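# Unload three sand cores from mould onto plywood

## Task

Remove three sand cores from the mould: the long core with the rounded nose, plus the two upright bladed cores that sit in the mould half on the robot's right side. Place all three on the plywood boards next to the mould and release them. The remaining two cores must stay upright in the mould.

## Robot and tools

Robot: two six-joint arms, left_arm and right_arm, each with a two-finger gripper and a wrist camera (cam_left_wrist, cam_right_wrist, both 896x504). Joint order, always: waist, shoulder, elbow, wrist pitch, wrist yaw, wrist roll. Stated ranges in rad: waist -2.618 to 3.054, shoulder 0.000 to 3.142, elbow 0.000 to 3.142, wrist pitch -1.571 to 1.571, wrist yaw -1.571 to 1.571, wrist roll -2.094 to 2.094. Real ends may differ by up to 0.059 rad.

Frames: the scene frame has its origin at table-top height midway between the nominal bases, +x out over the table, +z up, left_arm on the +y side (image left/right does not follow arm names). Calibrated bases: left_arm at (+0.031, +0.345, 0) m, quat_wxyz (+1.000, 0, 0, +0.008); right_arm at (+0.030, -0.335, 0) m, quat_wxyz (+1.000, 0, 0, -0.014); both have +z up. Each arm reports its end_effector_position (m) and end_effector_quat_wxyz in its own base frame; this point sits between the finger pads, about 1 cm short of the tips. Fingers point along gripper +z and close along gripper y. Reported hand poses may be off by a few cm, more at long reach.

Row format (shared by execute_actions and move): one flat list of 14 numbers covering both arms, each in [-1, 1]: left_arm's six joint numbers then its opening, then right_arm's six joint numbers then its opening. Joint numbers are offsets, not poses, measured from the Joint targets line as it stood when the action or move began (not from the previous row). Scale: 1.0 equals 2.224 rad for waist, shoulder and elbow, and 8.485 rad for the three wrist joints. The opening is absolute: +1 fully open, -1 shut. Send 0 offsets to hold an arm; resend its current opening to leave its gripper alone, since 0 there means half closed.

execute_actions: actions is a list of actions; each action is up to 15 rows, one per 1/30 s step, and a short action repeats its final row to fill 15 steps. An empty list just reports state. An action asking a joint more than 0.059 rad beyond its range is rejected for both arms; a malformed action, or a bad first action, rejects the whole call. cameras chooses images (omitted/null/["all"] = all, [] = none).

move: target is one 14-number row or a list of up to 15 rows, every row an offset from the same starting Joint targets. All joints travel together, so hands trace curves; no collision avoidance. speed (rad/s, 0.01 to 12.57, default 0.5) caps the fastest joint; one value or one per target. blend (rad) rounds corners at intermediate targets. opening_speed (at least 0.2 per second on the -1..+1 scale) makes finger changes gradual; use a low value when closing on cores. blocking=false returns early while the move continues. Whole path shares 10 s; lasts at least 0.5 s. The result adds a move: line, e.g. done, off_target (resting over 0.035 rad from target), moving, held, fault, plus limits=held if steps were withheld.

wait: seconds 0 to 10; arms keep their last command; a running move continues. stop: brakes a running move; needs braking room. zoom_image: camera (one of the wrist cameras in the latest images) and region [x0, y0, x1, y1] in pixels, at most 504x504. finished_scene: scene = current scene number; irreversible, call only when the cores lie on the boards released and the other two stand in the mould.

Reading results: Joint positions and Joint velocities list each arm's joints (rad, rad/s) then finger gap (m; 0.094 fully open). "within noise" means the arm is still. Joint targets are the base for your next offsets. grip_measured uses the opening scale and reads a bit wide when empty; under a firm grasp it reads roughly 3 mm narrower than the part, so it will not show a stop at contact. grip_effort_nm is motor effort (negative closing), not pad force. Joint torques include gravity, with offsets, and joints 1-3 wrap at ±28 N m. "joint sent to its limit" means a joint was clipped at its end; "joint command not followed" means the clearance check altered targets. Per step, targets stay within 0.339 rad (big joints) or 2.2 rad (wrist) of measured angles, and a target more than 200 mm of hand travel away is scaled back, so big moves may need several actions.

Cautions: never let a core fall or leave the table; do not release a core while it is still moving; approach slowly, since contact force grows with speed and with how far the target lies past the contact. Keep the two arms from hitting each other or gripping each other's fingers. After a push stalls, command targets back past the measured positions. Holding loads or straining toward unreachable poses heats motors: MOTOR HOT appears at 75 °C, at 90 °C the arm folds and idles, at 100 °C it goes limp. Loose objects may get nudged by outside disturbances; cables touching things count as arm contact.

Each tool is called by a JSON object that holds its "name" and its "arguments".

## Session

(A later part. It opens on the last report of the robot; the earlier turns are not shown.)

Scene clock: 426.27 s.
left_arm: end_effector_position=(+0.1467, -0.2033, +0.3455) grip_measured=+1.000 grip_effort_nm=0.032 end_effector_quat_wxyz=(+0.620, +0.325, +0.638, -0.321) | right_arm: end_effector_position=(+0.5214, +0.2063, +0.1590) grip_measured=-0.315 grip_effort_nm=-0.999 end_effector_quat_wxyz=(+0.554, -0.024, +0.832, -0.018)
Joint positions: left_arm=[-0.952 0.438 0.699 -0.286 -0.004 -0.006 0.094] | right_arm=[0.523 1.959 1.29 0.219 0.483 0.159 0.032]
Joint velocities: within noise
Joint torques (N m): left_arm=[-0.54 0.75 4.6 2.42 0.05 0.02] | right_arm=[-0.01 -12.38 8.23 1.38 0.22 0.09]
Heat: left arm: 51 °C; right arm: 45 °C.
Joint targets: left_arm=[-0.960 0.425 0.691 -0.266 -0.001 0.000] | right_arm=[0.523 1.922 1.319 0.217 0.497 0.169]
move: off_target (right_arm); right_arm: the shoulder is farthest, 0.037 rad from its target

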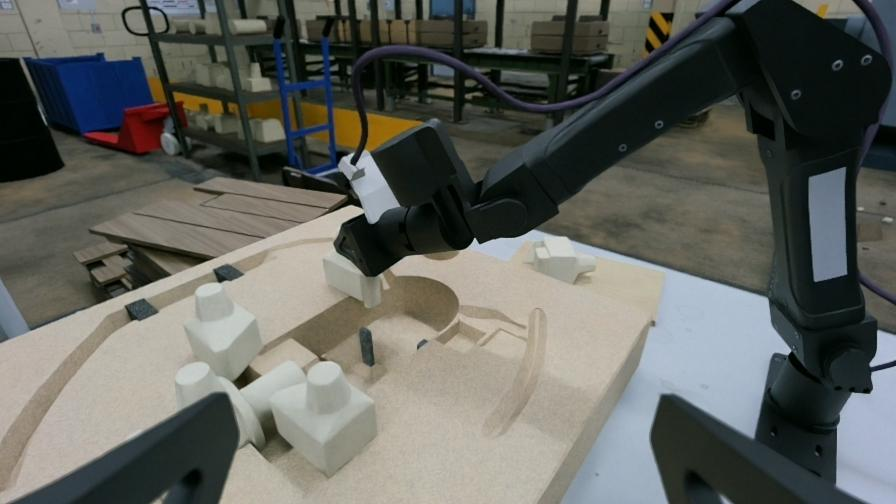

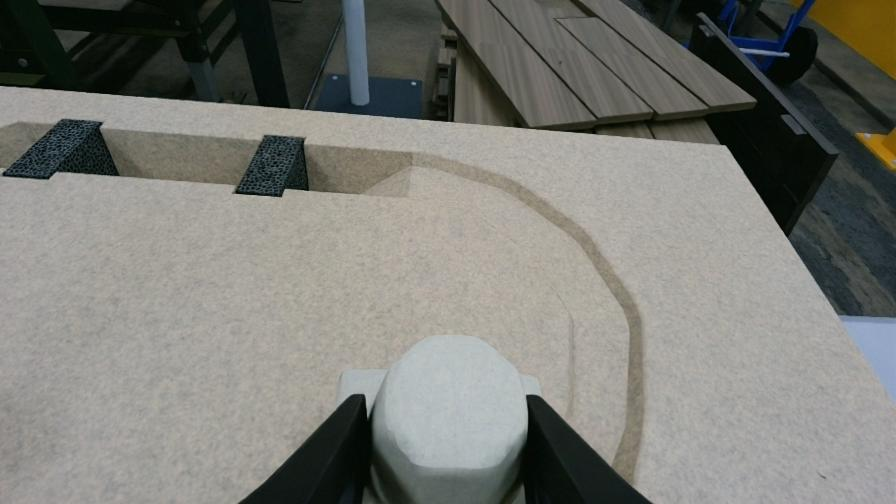

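{"name": "move", "arguments": {"target": [[0,0,0,0,0,0,1,0,-0.0299,0.0505,-0.0185,0,0,-0.5],[0,0,0,0,0,0,1,0,-0.0445,0.1304,-0.0433,0,0,-0.5]], "speed": [0.12,0.3]}}

{"name": "zoom_image", "arguments": {"camera": "cam_left_wrist", "region": [260, 130, 460, 330]}}

Scene clock: 436.43 s.
left_arm: end_effector_position=(+0.1467, -0.2033, +0.3455) grip_measured=+1.000 grip_effort_nm=0.032 end_effector_quat_wxyz=(+0.620, +0.325, +0.638, -0.321) | right_arm: end_effector_position=(+0.5162, +0.2046, +0.2368) grip_measured=-0.317 grip_effort_nm=-1.004 end_effector_quat_wxyz=(+0.527, -0.031, +0.849, -0.026)
Joint positions: left_arm=[-0.952 0.438 0.699 -0.286 -0.004 -0.006 0.094] | right_arm=[0.523 1.878 1.561 -0.206 0.477 0.172 0.032]
Joint velocities: within noise
Joint torques (N m): left_arm=[-0.44 0.8 4.6 2.44 0.06 0.01] | right_arm=[0.03 -13.63 10.21 1.92 0.3 -0.07]
Heat: left arm: 51 °C; right arm: 49 °C.
Joint targets: left_arm=[-0.960 0.425 0.691 -0.266 -0.001 0.000] | right_arm=[0.523 1.823 1.609 -0.150 0.497 0.169]
move: off_target (right_arm); right_arm: the shoulder is farthest, 0.055 rad from its target

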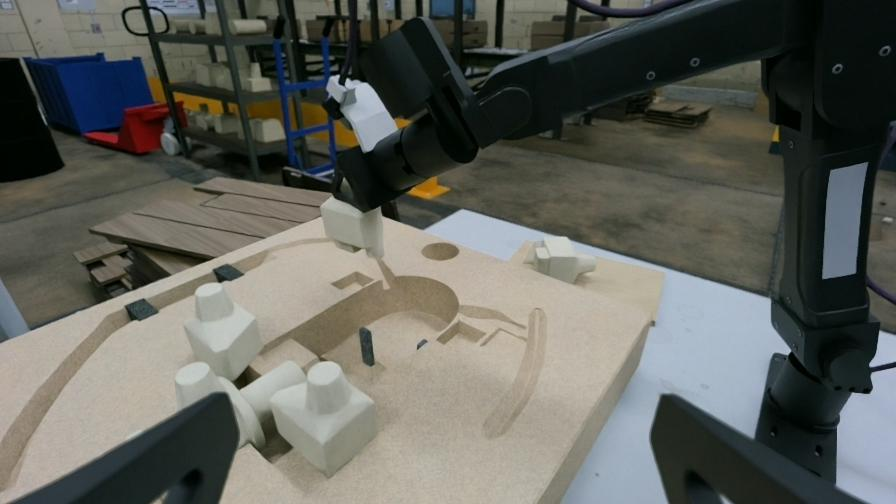

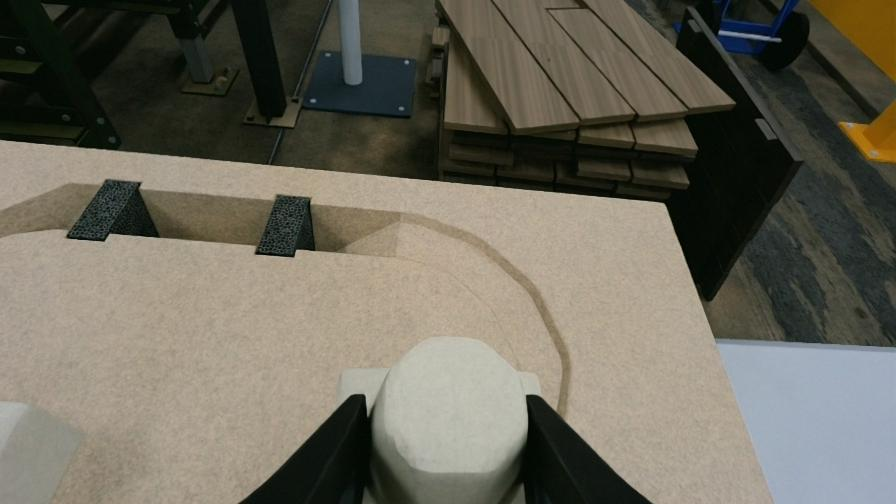

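Scaled by 2.520.

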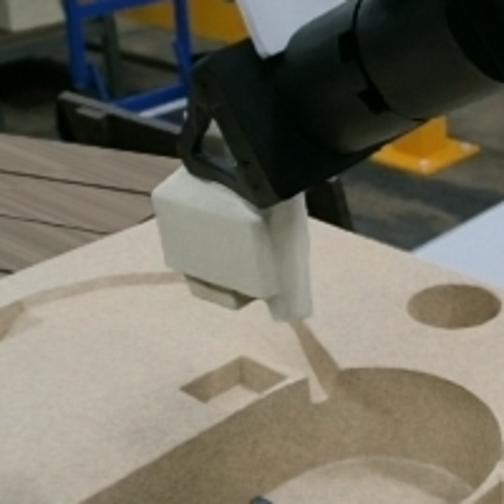

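{"name": "move", "arguments": {"target": [[0,0,0,0,0,0,1,-0.4033,-0.2441,-0.0589,-0.1176,-0.0586,-0.0199,-0.5],[0,0,0,0,0,0,1,-0.4033,-0.0949,-0.0788,-0.1381,-0.0586,-0.0199,-0.5]], "speed": [0.6,0.4]}}

Scene clock: 464.80 s.
left_arm: end_effector_position=(+0.1467, -0.2033, +0.3455) grip_measured=+1.000 grip_effort_nm=0.022 end_effector_quat_wxyz=(+0.620, +0.325, +0.638, -0.321) | right_arm: end_effector_position=(+0.2834, -0.1101, +0.1470) grip_measured=-0.317 grip_effort_nm=-1.004 end_effector_quat_wxyz=(+0.038, +0.188, +0.981, -0.010)
Joint positions: left_arm=[-0.952 0.438 0.699 -0.286 -0.004 -0.006 0.094] | right_arm=[-0.371 1.619 1.428 -1.301 0.006 0.008 0.032]
Joint velocities: within noise
Joint torques (N m): left_arm=[-0.53 0.85 4.52 2.44 0.06 0.02] | right_arm=[-0.29 -6.46 5.78 0.01 -0.06 -0.12]
Heat: left arm: 52 °C; right arm: 50 °C.
Joint targets: left_arm=[-0.960 0.425 0.691 -0.266 -0.001 0.000] | right_arm=[-0.374 1.612 1.433 -1.322 0.000 0.001]
move: done

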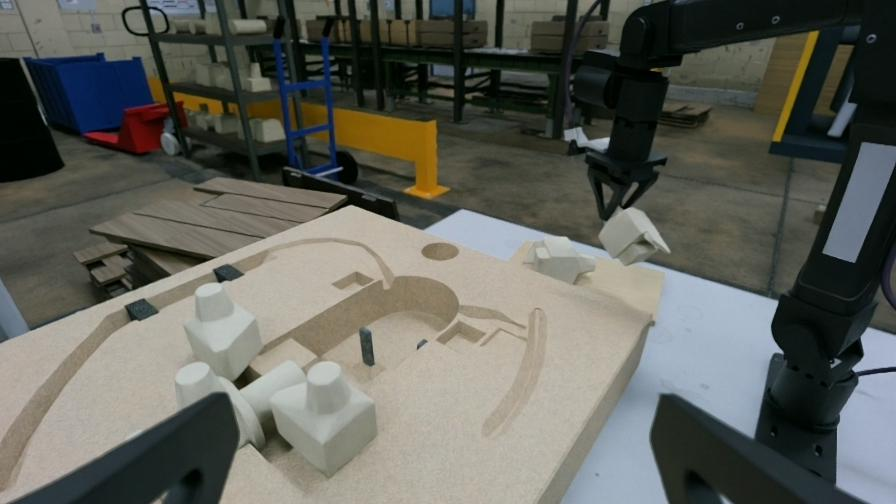

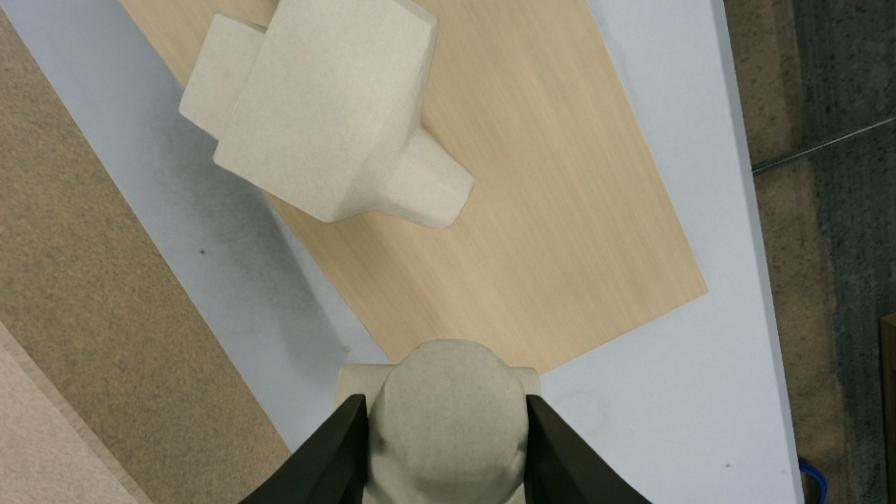

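{"name": "move", "arguments": {"target": [0,0,0,0,0,0,1,-0.1915,0.1604,0.0759,-0.02,-0.031,0.0827,-0.5], "speed": 0.4}}

Scene clock: 499.20 s.
left_arm: end_effector_position=(+0.1467, -0.2033, +0.3456) grip_measured=+1.000 grip_effort_nm=0.037 end_effector_quat_wxyz=(+0.620, +0.325, +0.638, -0.321) | right_arm: end_effector_position=(+0.2434, -0.1888, +0.0879) grip_measured=-0.317 grip_effort_nm=-1.004 end_effector_quat_wxyz=(-0.128, +0.680, +0.712, +0.124)
Joint positions: left_arm=[-0.952 0.438 0.699 -0.286 -0.004 -0.006 0.094] | right_arm=[-0.799 1.965 1.566 -1.442 -0.237 0.693 0.032]
Joint velocities: within noise
Joint torques (N m): left_arm=[-0.53 0.75 4.55 2.42 0.06 -0.01] | right_arm=[-0.16 -7.87 7.61 -0.79 -0.38 0.09]
Heat: left arm: 53 °C; right arm: 43 °C.
Joint targets: left_arm=[-0.960 0.425 0.691 -0.265 -0.001 0.000] | right_arm=[-0.800 1.968 1.602 -1.492 -0.263 0.702]
move: off_target (right_arm); right_arm: the wrist pitch is farthest, 0.049 rad from its target

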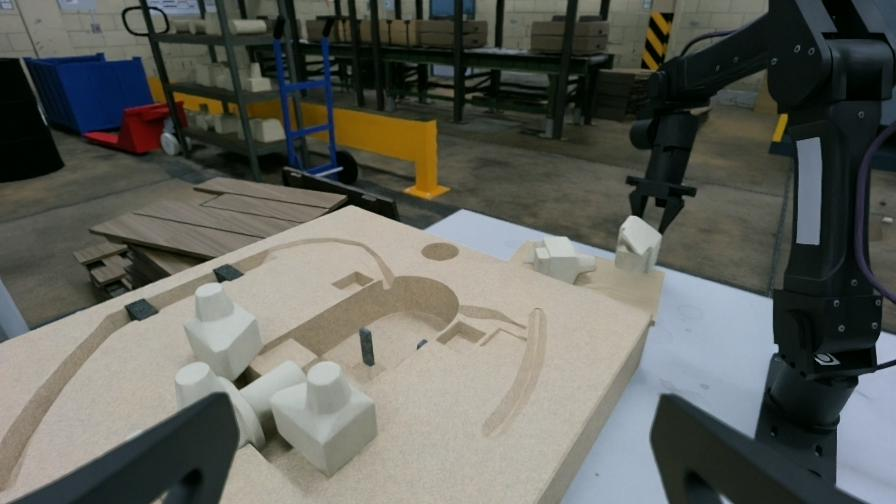

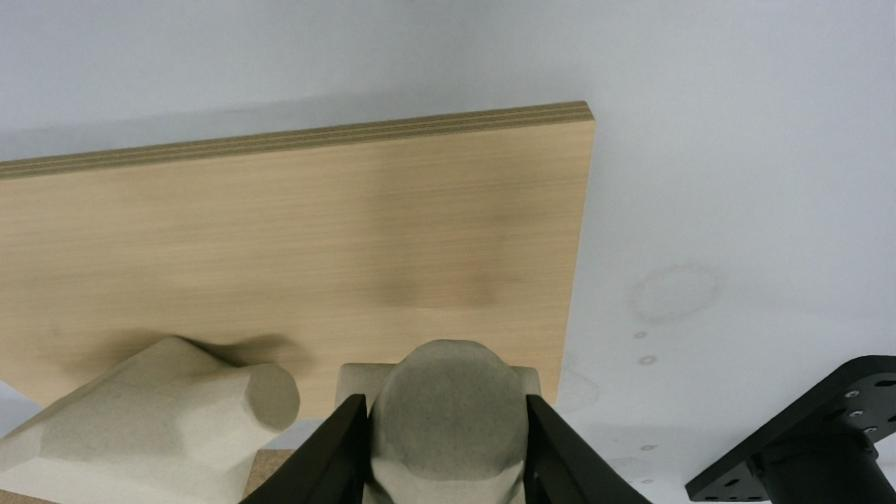

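{"name": "move", "arguments": {"target": [0,0,0,0,0,0,1,0,0.018,-0.0427,0.0147,-0.0024,0,-0.5], "speed": 0.15}}

{"name": "zoom_image", "arguments": {"camera": "cam_left_wrist", "region": [500, 180, 740, 340]}}

Scene clock: 510.60 s.
left_arm: end_effector_position=(+0.1467, -0.2033, +0.3456) grip_measured=+1.000 grip_effort_nm=0.027 end_effector_quat_wxyz=(+0.620, +0.325, +0.638, -0.321) | right_arm: end_effector_position=(+0.2483, -0.1893, +0.0612) grip_measured=-0.317 grip_effort_nm=-1.009 end_effector_quat_wxyz=(-0.129, +0.680, +0.709, +0.133)
Joint positions: left_arm=[-0.952 0.438 0.699 -0.286 -0.004 -0.006 0.094] | right_arm=[-0.799 2.004 1.509 -1.351 -0.255 0.694 0.032]
Joint velocities: within noise
Joint torques (N m): left_arm=[-0.55 0.79 4.66 2.45 0.06 -0.01] | right_arm=[-0.06 -7.97 4.46 -0.51 -0.41 0.06]
Heat: left arm: 53 °C; right arm: 44 °C.
Joint targets: left_arm=[-0.960 0.425 0.691 -0.265 -0.001 0.000] | right_arm=[-0.800 2.009 1.507 -1.367 -0.284 0.702]
move: done

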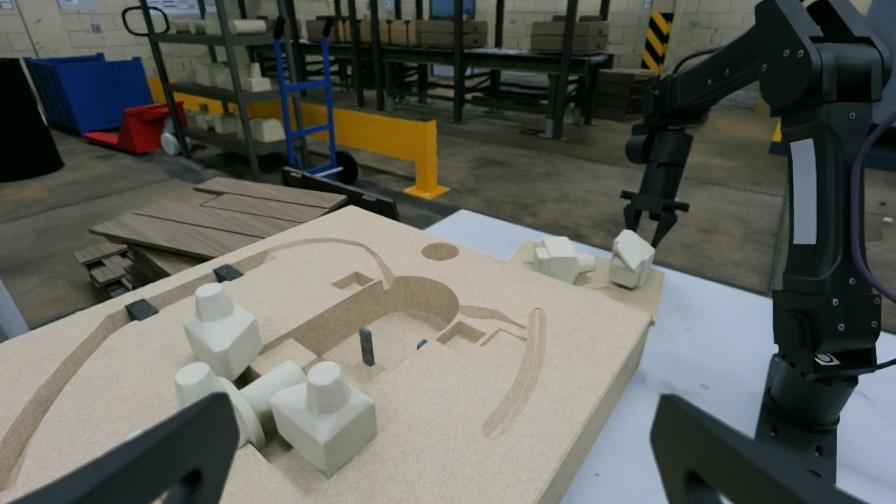

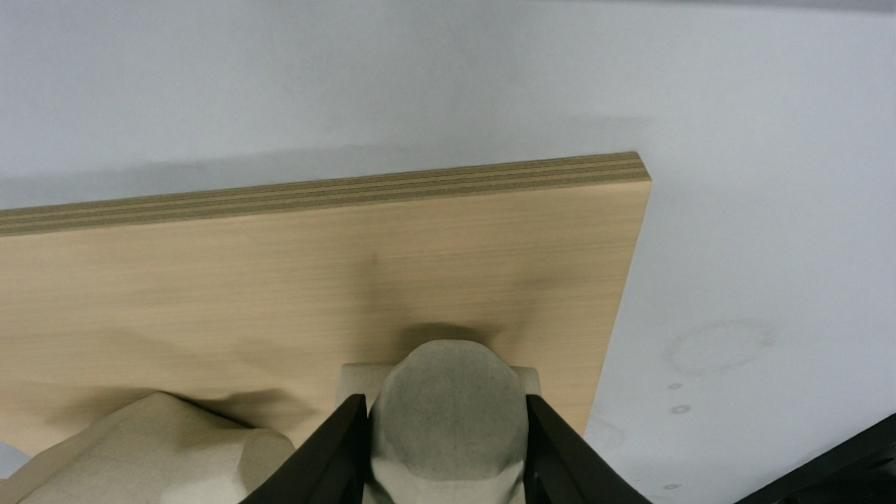

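Scaled by 2.100.

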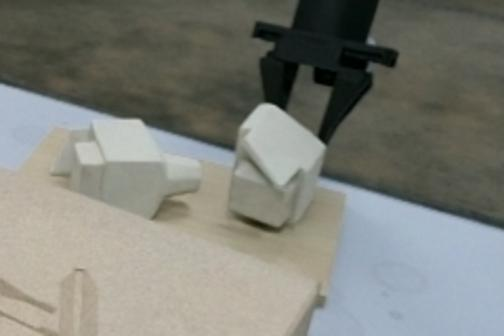

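{"name": "move", "arguments": {"target": [0,0,0,0,0,0,1,0,0.0043,-0.0123,0.0044,0,0,-0.5], "speed": 0.1, "cameras": ["cam_left_wrist"]}}

{"name": "zoom_image", "arguments": {"camera": "cam_left_wrist", "region": [500, 180, 740, 340]}}

{"name": "move", "arguments": {"target": [0,0,0,0,0,0,1,0,0.0032,-0.0092,0.0033,0,0,-0.5], "speed": 0.1, "cameras": ["cam_left_wrist"]}}

{"name": "zoom_image", "arguments": {"camera": "cam_left_wrist", "region": [500, 180, 740, 340]}}

Scene clock: 516.67 s.
left_arm: end_effector_position=(+0.1467, -0.2033, +0.3456) grip_measured=+1.000 grip_effort_nm=0.032 end_effector_quat_wxyz=(+0.620, +0.325, +0.638, -0.321) | right_arm: end_effector_position=(+0.2479, -0.1886, +0.0520) grip_measured=-0.317 grip_effort_nm=-1.004 end_effector_quat_wxyz=(-0.130, +0.680, +0.709, +0.134)
Joint positions: left_arm=[-0.952 0.438 0.699 -0.286 -0.004 -0.006 0.094] | right_arm=[-0.799 2.012 1.483 -1.318 -0.256 0.694 0.032]
Joint velocities: within noise
Joint torques (N m): left_arm=[-0.57 0.75 4.62 2.43 0.05 0] | right_arm=[-0.08 -7.88 4.34 -0.46 -0.39 0.06]
Heat: left arm: 53 °C; right arm: 44 °C.
Joint targets: left_arm=[-0.960 0.425 0.691 -0.265 -0.001 0.000] | right_arm=[-0.800 2.018 1.480 -1.330 -0.284 0.702]
move: done
Images, in order (width x height): cam_left_wrist 896x504.

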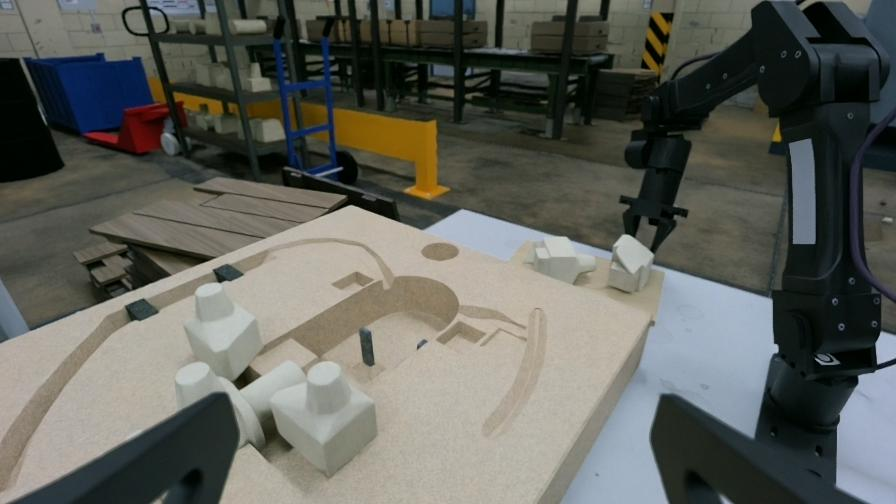

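Scaled by 2.100.

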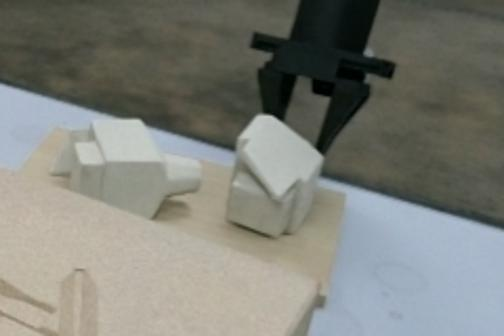

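Scene clock: 517.40 s.
left_arm: end_effector_position=(+0.1467, -0.2033, +0.3456) grip_measured=+1.000 grip_effort_nm=0.032 end_effector_quat_wxyz=(+0.620, +0.325, +0.638, -0.321) | right_arm: end_effector_position=(+0.2485, -0.1874, +0.0486) grip_measured=-0.317 grip_effort_nm=-1.004 end_effector_quat_wxyz=(-0.128, +0.681, +0.708, +0.137)
Joint positions: left_arm=[-0.952 0.438 0.699 -0.286 -0.004 -0.006 0.094] | right_arm=[-0.799 2.012 1.468 -1.301 -0.264 0.695 0.032]
Joint velocities: within noise
Joint torques (N m): left_arm=[-0.54 0.84 4.59 2.44 0.05 -0.04] | right_arm=[-0.09 -7.34 3.95 -0.39 -0.3 0.04]
Heat: left arm: 53 °C; right arm: 44 °C.
Joint targets: left_arm=[-0.960 0.425 0.691 -0.265 -0.001 0.000] | right_arm=[-0.800 2.025 1.459 -1.302 -0.284 0.702]
move: done
Images, in order (width x height): cam_left_wrist 896x504.

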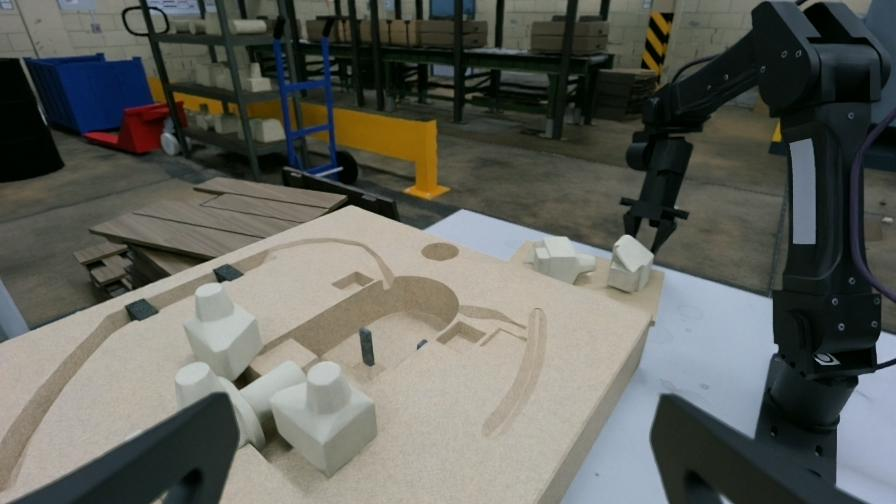

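Scaled by 2.100.

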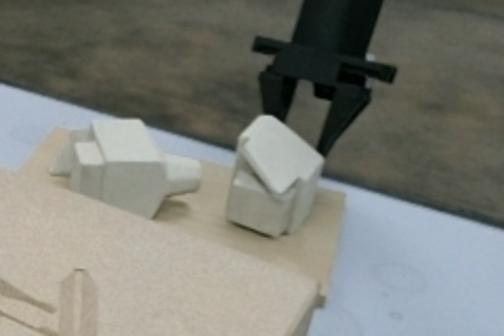

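{"name": "move", "arguments": {"target": [0,0,0,0,0,0,1,0,0.0043,-0.0123,0.001,0.004,0,-0.5], "speed": 0.1, "cameras": ["cam_left_wrist"]}}

{"name": "zoom_image", "arguments": {"camera": "cam_left_wrist", "region": [500, 180, 740, 340]}}

Scene clock: 521.13 s.
left_arm: end_effector_position=(+0.1467, -0.2033, +0.3456) grip_measured=+1.000 grip_effort_nm=0.032 end_effector_quat_wxyz=(+0.620, +0.325, +0.638, -0.321) | right_arm: end_effector_position=(+0.2454, -0.1844, +0.0441) grip_measured=-0.317 grip_effort_nm=-1.004 end_effector_quat_wxyz=(-0.136, +0.681, +0.706, +0.137)
Joint positions: left_arm=[-0.952 0.438 0.699 -0.286 -0.004 -0.006 0.094] | right_arm=[-0.799 2.015 1.45 -1.294 -0.263 0.698 0.032]
Joint velocities: within noise
Joint torques (N m): left_arm=[-0.54 0.76 4.56 2.45 0.07 0.02] | right_arm=[-0.09 -6.83 3.15 -0.35 0 0.02]
Heat: left arm: 53 °C; right arm: 44 °C.
Joint targets: left_arm=[-0.960 0.425 0.691 -0.265 -0.001 0.000] | right_arm=[-0.800 2.035 1.432 -1.293 -0.250 0.702]
move: done
Images, in order (width x height): cam_left_wrist 896x504.

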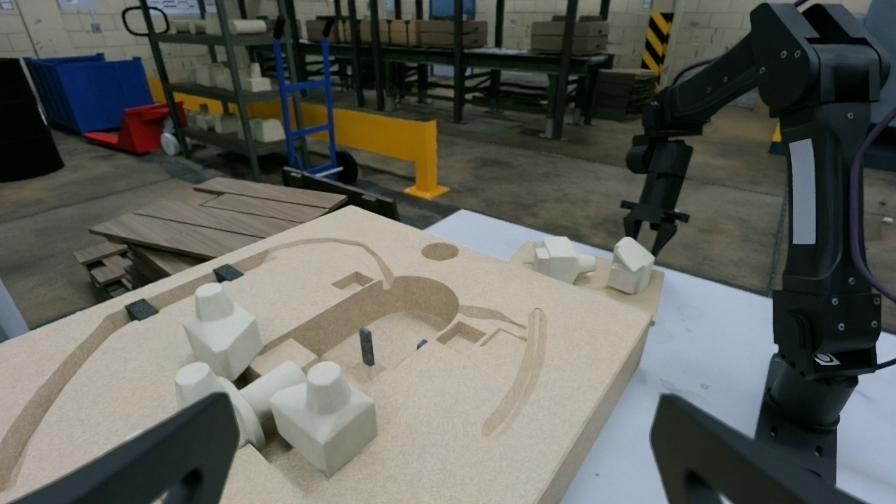

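Scaled by 2.100.

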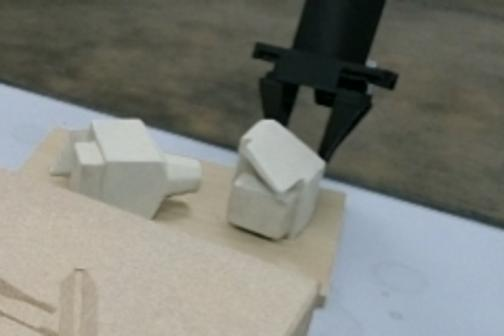

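{"name": "move", "arguments": {"target": [0,0,0,0,0,0,1,0,0,0,0,0,0,-0.1], "opening_speed": 0.2}}

{"name": "zoom_image", "arguments": {"camera": "cam_left_wrist", "region": [500, 180, 740, 340]}}

Scene clock: 526.03 s.
left_arm: end_effector_position=(+0.1467, -0.2033, +0.3456) grip_measured=+1.000 grip_effort_nm=0.032 end_effector_quat_wxyz=(+0.620, +0.325, +0.638, -0.321) | right_arm: end_effector_position=(+0.2425, -0.1835, +0.0409) grip_measured=-0.103 grip_effort_nm=0.173 end_effector_quat_wxyz=(-0.141, +0.681, +0.706, +0.133)
Joint positions: left_arm=[-0.952 0.438 0.699 -0.286 -0.004 -0.006 0.094] | right_arm=[-0.799 2.019 1.441 -1.291 -0.255 0.698 0.042]
Joint velocities: within noise
Joint torques (N m): left_arm=[-0.58 0.76 4.6 2.44 0.07 -0.01] | right_arm=[-0.17 -7.1 3.82 -0.39 -0.11 0.01]
Heat: left arm: 53 °C; right arm: 44 °C.
Joint targets: left_arm=[-0.960 0.425 0.691 -0.265 -0.001 0.000] | right_arm=[-0.800 2.034 1.432 -1.293 -0.250 0.702]
move: done

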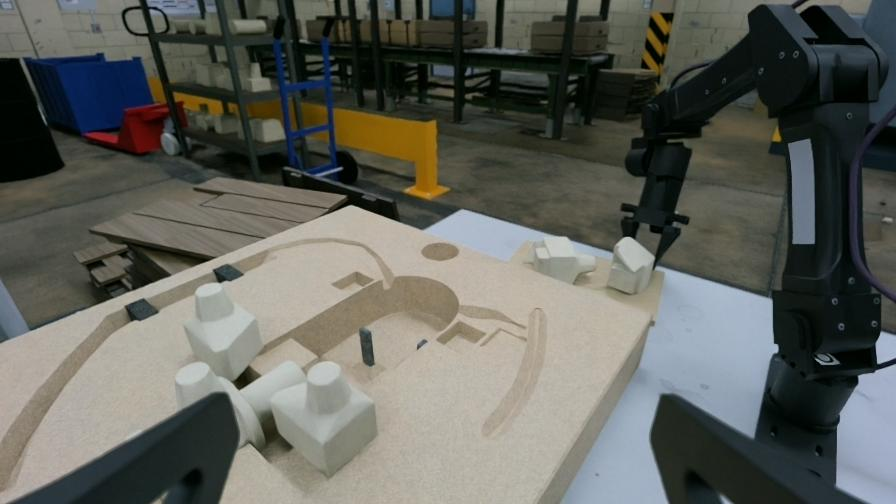

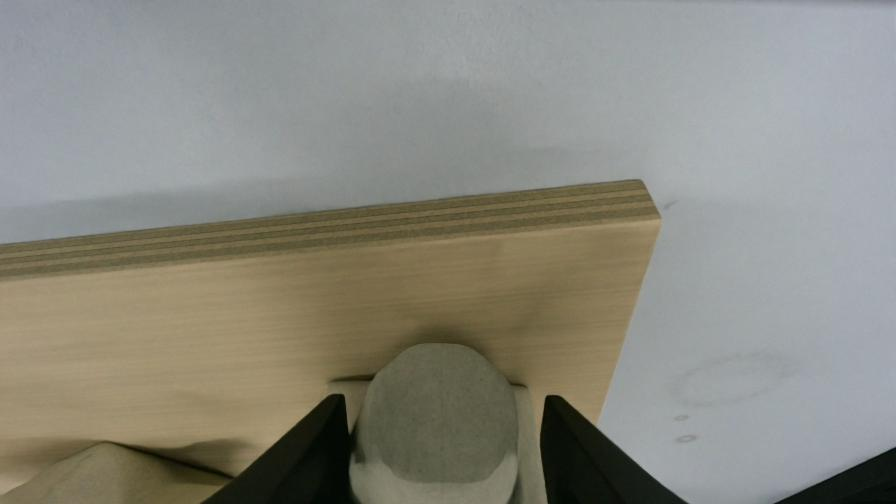

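Scaled by 2.100.

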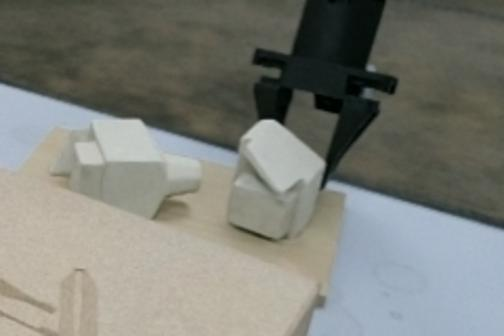

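{"name": "move", "arguments": {"target": [[0,0,0,0,0,0,1,0,0,0,0,0,0,0.3],[0,0,0,0,0,0,1,0,-0.0297,0.0764,-0.0235,0,0,0.3],[0,0,0,0,0,0,1,0.1,-0.32,0.05,0.02,0.03,-0.0827,0.3]], "speed": [0.3,0.25,0.6], "opening_speed": 0.5}}

{"name": "zoom_image", "arguments": {"camera": "cam_left_wrist", "region": [500, 180, 740, 340]}}

Scene clock: 532.93 s.
left_arm: end_effector_position=(+0.1467, -0.2033, +0.3456) grip_measured=+1.000 grip_effort_nm=0.022 end_effector_quat_wxyz=(+0.620, +0.325, +0.638, -0.321) | right_arm: end_effector_position=(+0.2782, -0.1823, +0.2901) grip_measured=+0.297 grip_effort_nm=0.173 end_effector_quat_wxyz=(+0.307, +0.276, +0.906, -0.090)
Joint positions: left_arm=[-0.952 0.438 0.699 -0.286 -0.004 -0.006 0.094] | right_arm=[-0.584 1.328 1.552 -1.144 -0.001 0.009 0.061]
Joint velocities: within noise
Joint torques (N m): left_arm=[-0.55 0.68 4.59 2.47 0.06 0.01] | right_arm=[0.54 -4.07 4.79 1.25 0.05 -0.12]
Heat: left arm: 53 °C; right arm: 43 °C.
Joint targets: left_arm=[-0.960 0.425 0.691 -0.265 -0.001 0.000] | right_arm=[-0.578 1.323 1.543 -1.124 0.005 0.000]
move: done

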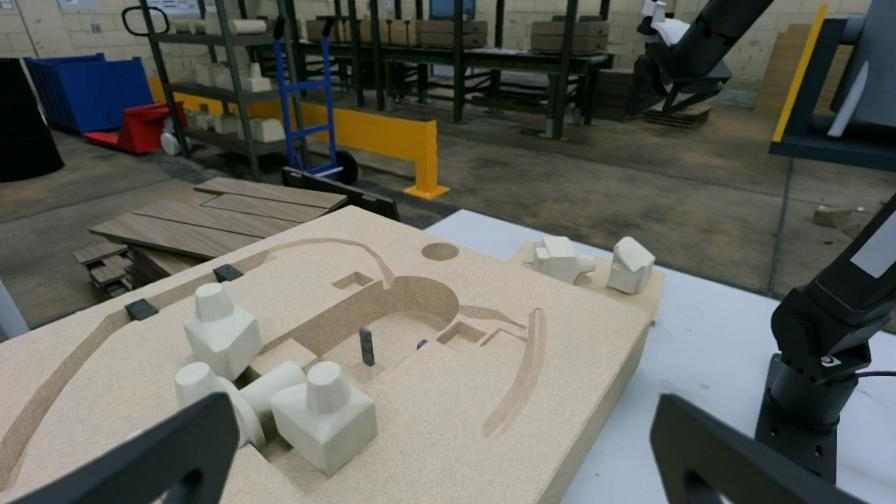

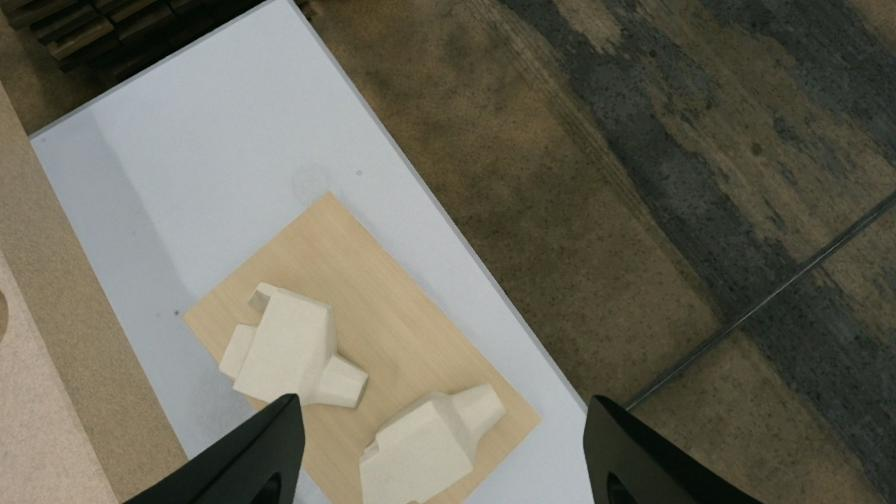

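Scaled by 2.100.

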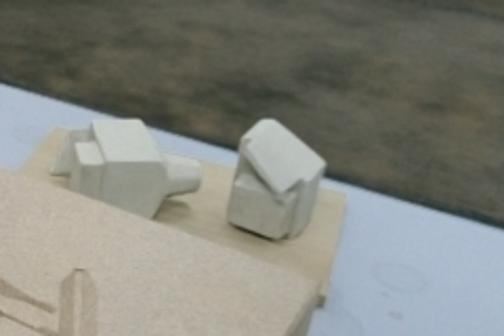

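{"name": "move", "arguments": {"target": [0.3719,0.8422,0.7684,-0.1485,0.0994,0.1643,0.7,0.6646,-0.4038,-0.3831,0.1011,0,0,0.3], "speed": 0.8}}

Scene clock: 564.13 s.
left_arm: end_effector_position=(+0.4397, -0.1859, +0.2084) grip_measured=+0.702 grip_effort_nm=-0.081 end_effector_quat_wxyz=(+0.284, +0.649, +0.649, -0.279) | right_arm: end_effector_position=(+0.1563, +0.1950, +0.3449) grip_measured=+0.297 grip_effort_nm=0.173 end_effector_quat_wxyz=(+0.628, -0.306, +0.648, +0.302)
Joint positions: left_arm=[-0.129 2.287 2.378 -1.515 0.809 1.38 0.08] | right_arm=[0.894 0.436 0.701 -0.293 0.003 0.007 0.061]
Joint velocities: within noise
Joint torques (N m): left_arm=[-0.24 -10.07 6.34 0.6 0.89 0.08] | right_arm=[0.64 0.72 5.07 1.81 0 -0.11]
Heat: left arm: 53 °C; right arm: 39 °C.
Joint targets: left_arm=[-0.133 2.299 2.400 -1.525 0.843 1.393] | right_arm=[0.901 0.425 0.691 -0.266 0.005 0.001]
move: done

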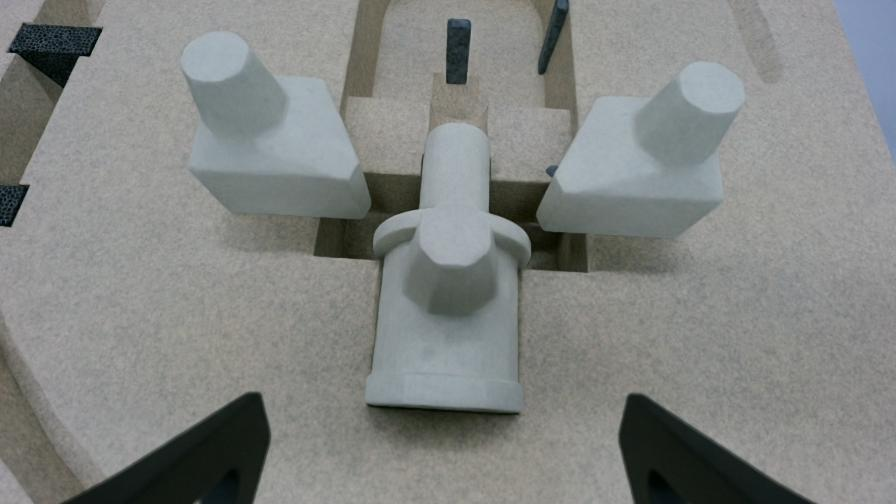

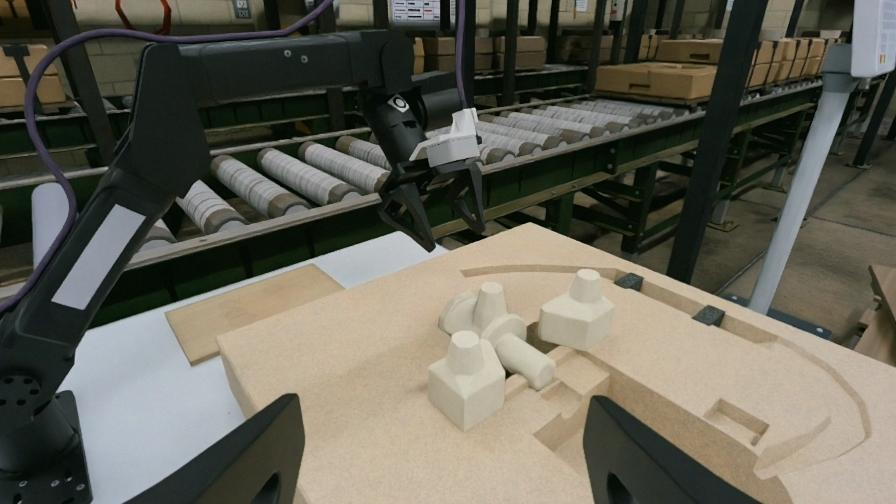

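{"name": "move", "arguments": {"target": [-0.0296,-0.0125,-0.0711,0.0237,-0.0016,-0.0113,0.7,0,0,0,0,0,0,0.3], "speed": 0.3}}

Scene clock: 577.07 s.
left_arm: end_effector_position=(+0.4448, -0.2180, +0.1790) grip_measured=+0.702 grip_effort_nm=-0.076 end_effector_quat_wxyz=(+0.283, +0.649, +0.645, -0.286) | right_arm: end_effector_position=(+0.1563, +0.1950, +0.3453) grip_measured=+0.297 grip_effort_nm=0.173 end_effector_quat_wxyz=(+0.628, -0.306, +0.648, +0.302)
Joint positions: left_arm=[-0.194 2.287 2.249 -1.334 0.81 1.298 0.08] | right_arm=[0.894 0.436 0.701 -0.292 0.003 0.007 0.061]
Joint velocities: within noise
Joint torques (N m): left_arm=[-0.39 -12.3 4.1 0.89 0.71 -0.08] | right_arm=[0.65 0.73 5.05 1.79 0 -0.11]
Heat: left arm: 47 °C; right arm: 39 °C.
Joint targets: left_arm=[-0.199 2.271 2.242 -1.324 0.830 1.298] | right_arm=[0.901 0.425 0.691 -0.266 0.005 0.001]
move: done

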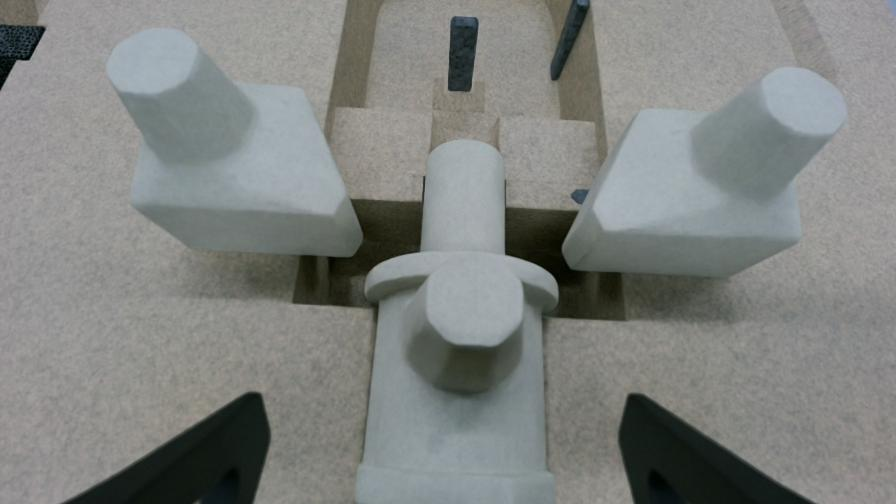

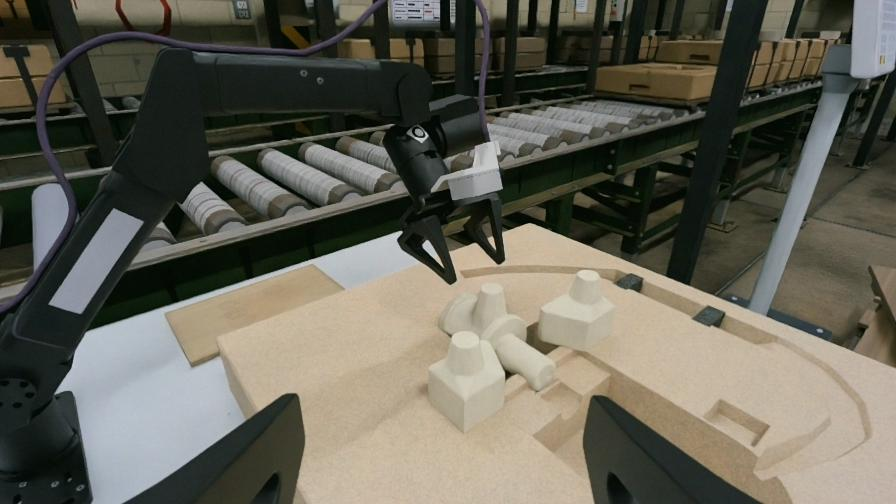

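{"name": "move", "arguments": {"target": [-0.027,-0.0157,-0.0728,0.0211,-0.0015,-0.0084,0.7,0,0,0,0,0,0,0.3], "speed": 0.25}}

Scene clock: 589.30 s.
left_arm: end_effector_position=(+0.4394, -0.2447, +0.1377) grip_measured=+0.702 grip_effort_nm=-0.081 end_effector_quat_wxyz=(+0.268, +0.648, +0.649, -0.296) | right_arm: end_effector_position=(+0.1563, +0.1950, +0.3454) grip_measured=+0.297 grip_effort_nm=0.168 end_effector_quat_wxyz=(+0.629, -0.306, +0.648, +0.303)
Joint positions: left_arm=[-0.253 2.287 2.087 -1.156 0.799 1.226 0.08] | right_arm=[0.894 0.436 0.701 -0.292 0.003 0.007 0.061]
Joint velocities: within noise
Joint torques (N m): left_arm=[-0.38 -14.95 4.27 0.94 0.67 -0.06] | right_arm=[0.61 0.75 5.07 1.79 0 -0.12]
Heat: left arm: 44 °C; right arm: 40 °C.
Joint targets: left_arm=[-0.259 2.236 2.080 -1.145 0.817 1.226] | right_arm=[0.901 0.425 0.691 -0.266 0.005 0.001]
move: off_target (left_arm); left_arm: the shoulder is farthest, 0.051 rad from its target

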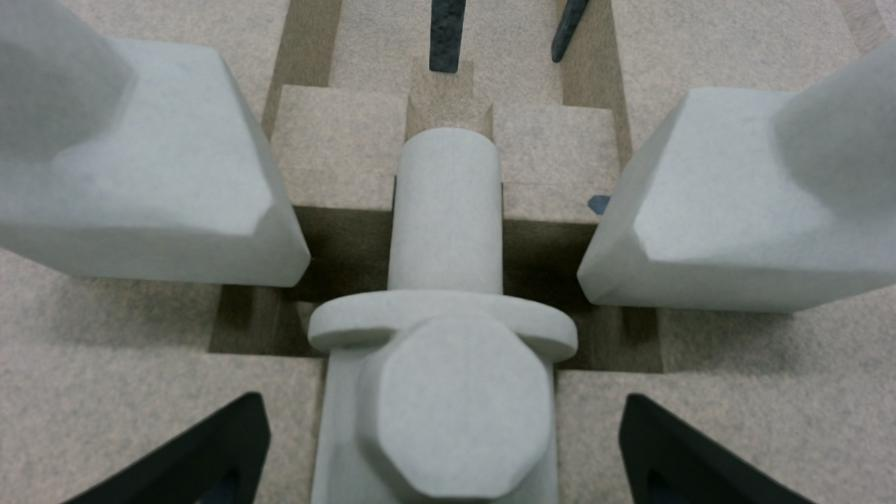

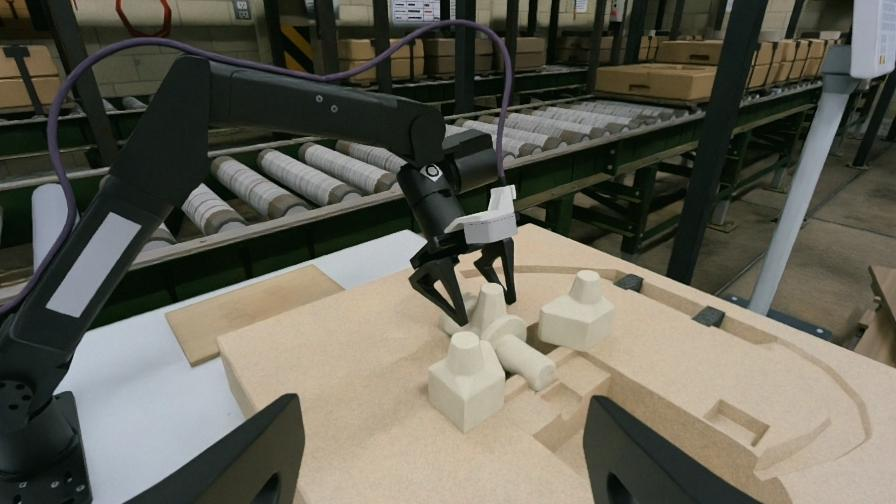

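{"name": "move", "arguments": {"target": [0,-0.0045,0.022,-0.006,0,0,0.7,0,0,0,0,0,0,0.3], "speed": 0.2, "cameras": ["cam_left_wrist"]}}

Scene clock: 595.97 s.
left_arm: end_effector_position=(+0.4363, -0.2439, +0.1482) grip_measured=+0.702 grip_effort_nm=-0.081 end_effector_quat_wxyz=(+0.268, +0.648, +0.649, -0.296) | right_arm: end_effector_position=(+0.1563, +0.1950, +0.3454) grip_measured=+0.297 grip_effort_nm=0.168 end_effector_quat_wxyz=(+0.629, -0.306, +0.648, +0.303)
Joint positions: left_arm=[-0.253 2.274 2.106 -1.188 0.799 1.225 0.08] | right_arm=[0.894 0.436 0.701 -0.292 0.003 0.007 0.061]
Joint velocities: within noise
Joint torques (N m): left_arm=[-0.39 -14.63 6.76 0.73 0.67 -0.06] | right_arm=[0.62 0.72 5.05 1.78 0 -0.11]
Heat: left arm: 43 °C; right arm: 41 °C.
Joint targets: left_arm=[-0.259 2.226 2.129 -1.196 0.817 1.226] | right_arm=[0.901 0.425 0.691 -0.266 0.005 0.001]
move: off_target (left_arm); left_arm: the shoulder is farthest, 0.048 rad from its target
Images, in order (width x height): cam_left_wrist 896x504.

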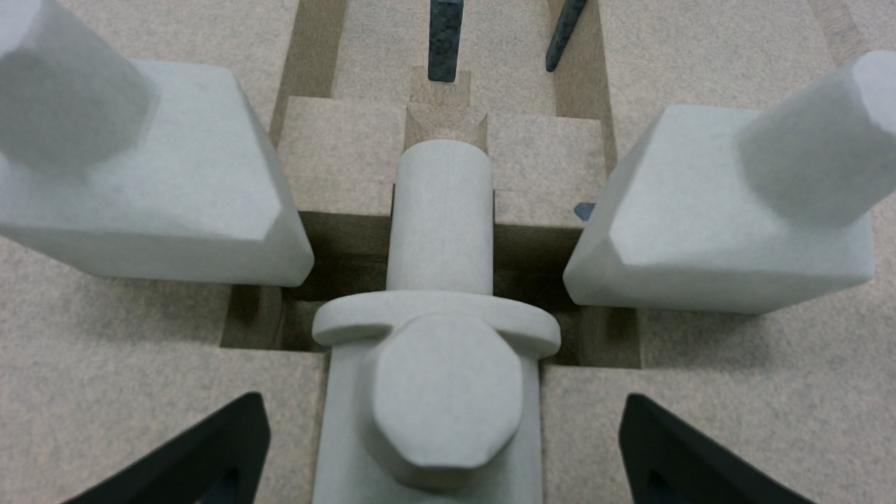

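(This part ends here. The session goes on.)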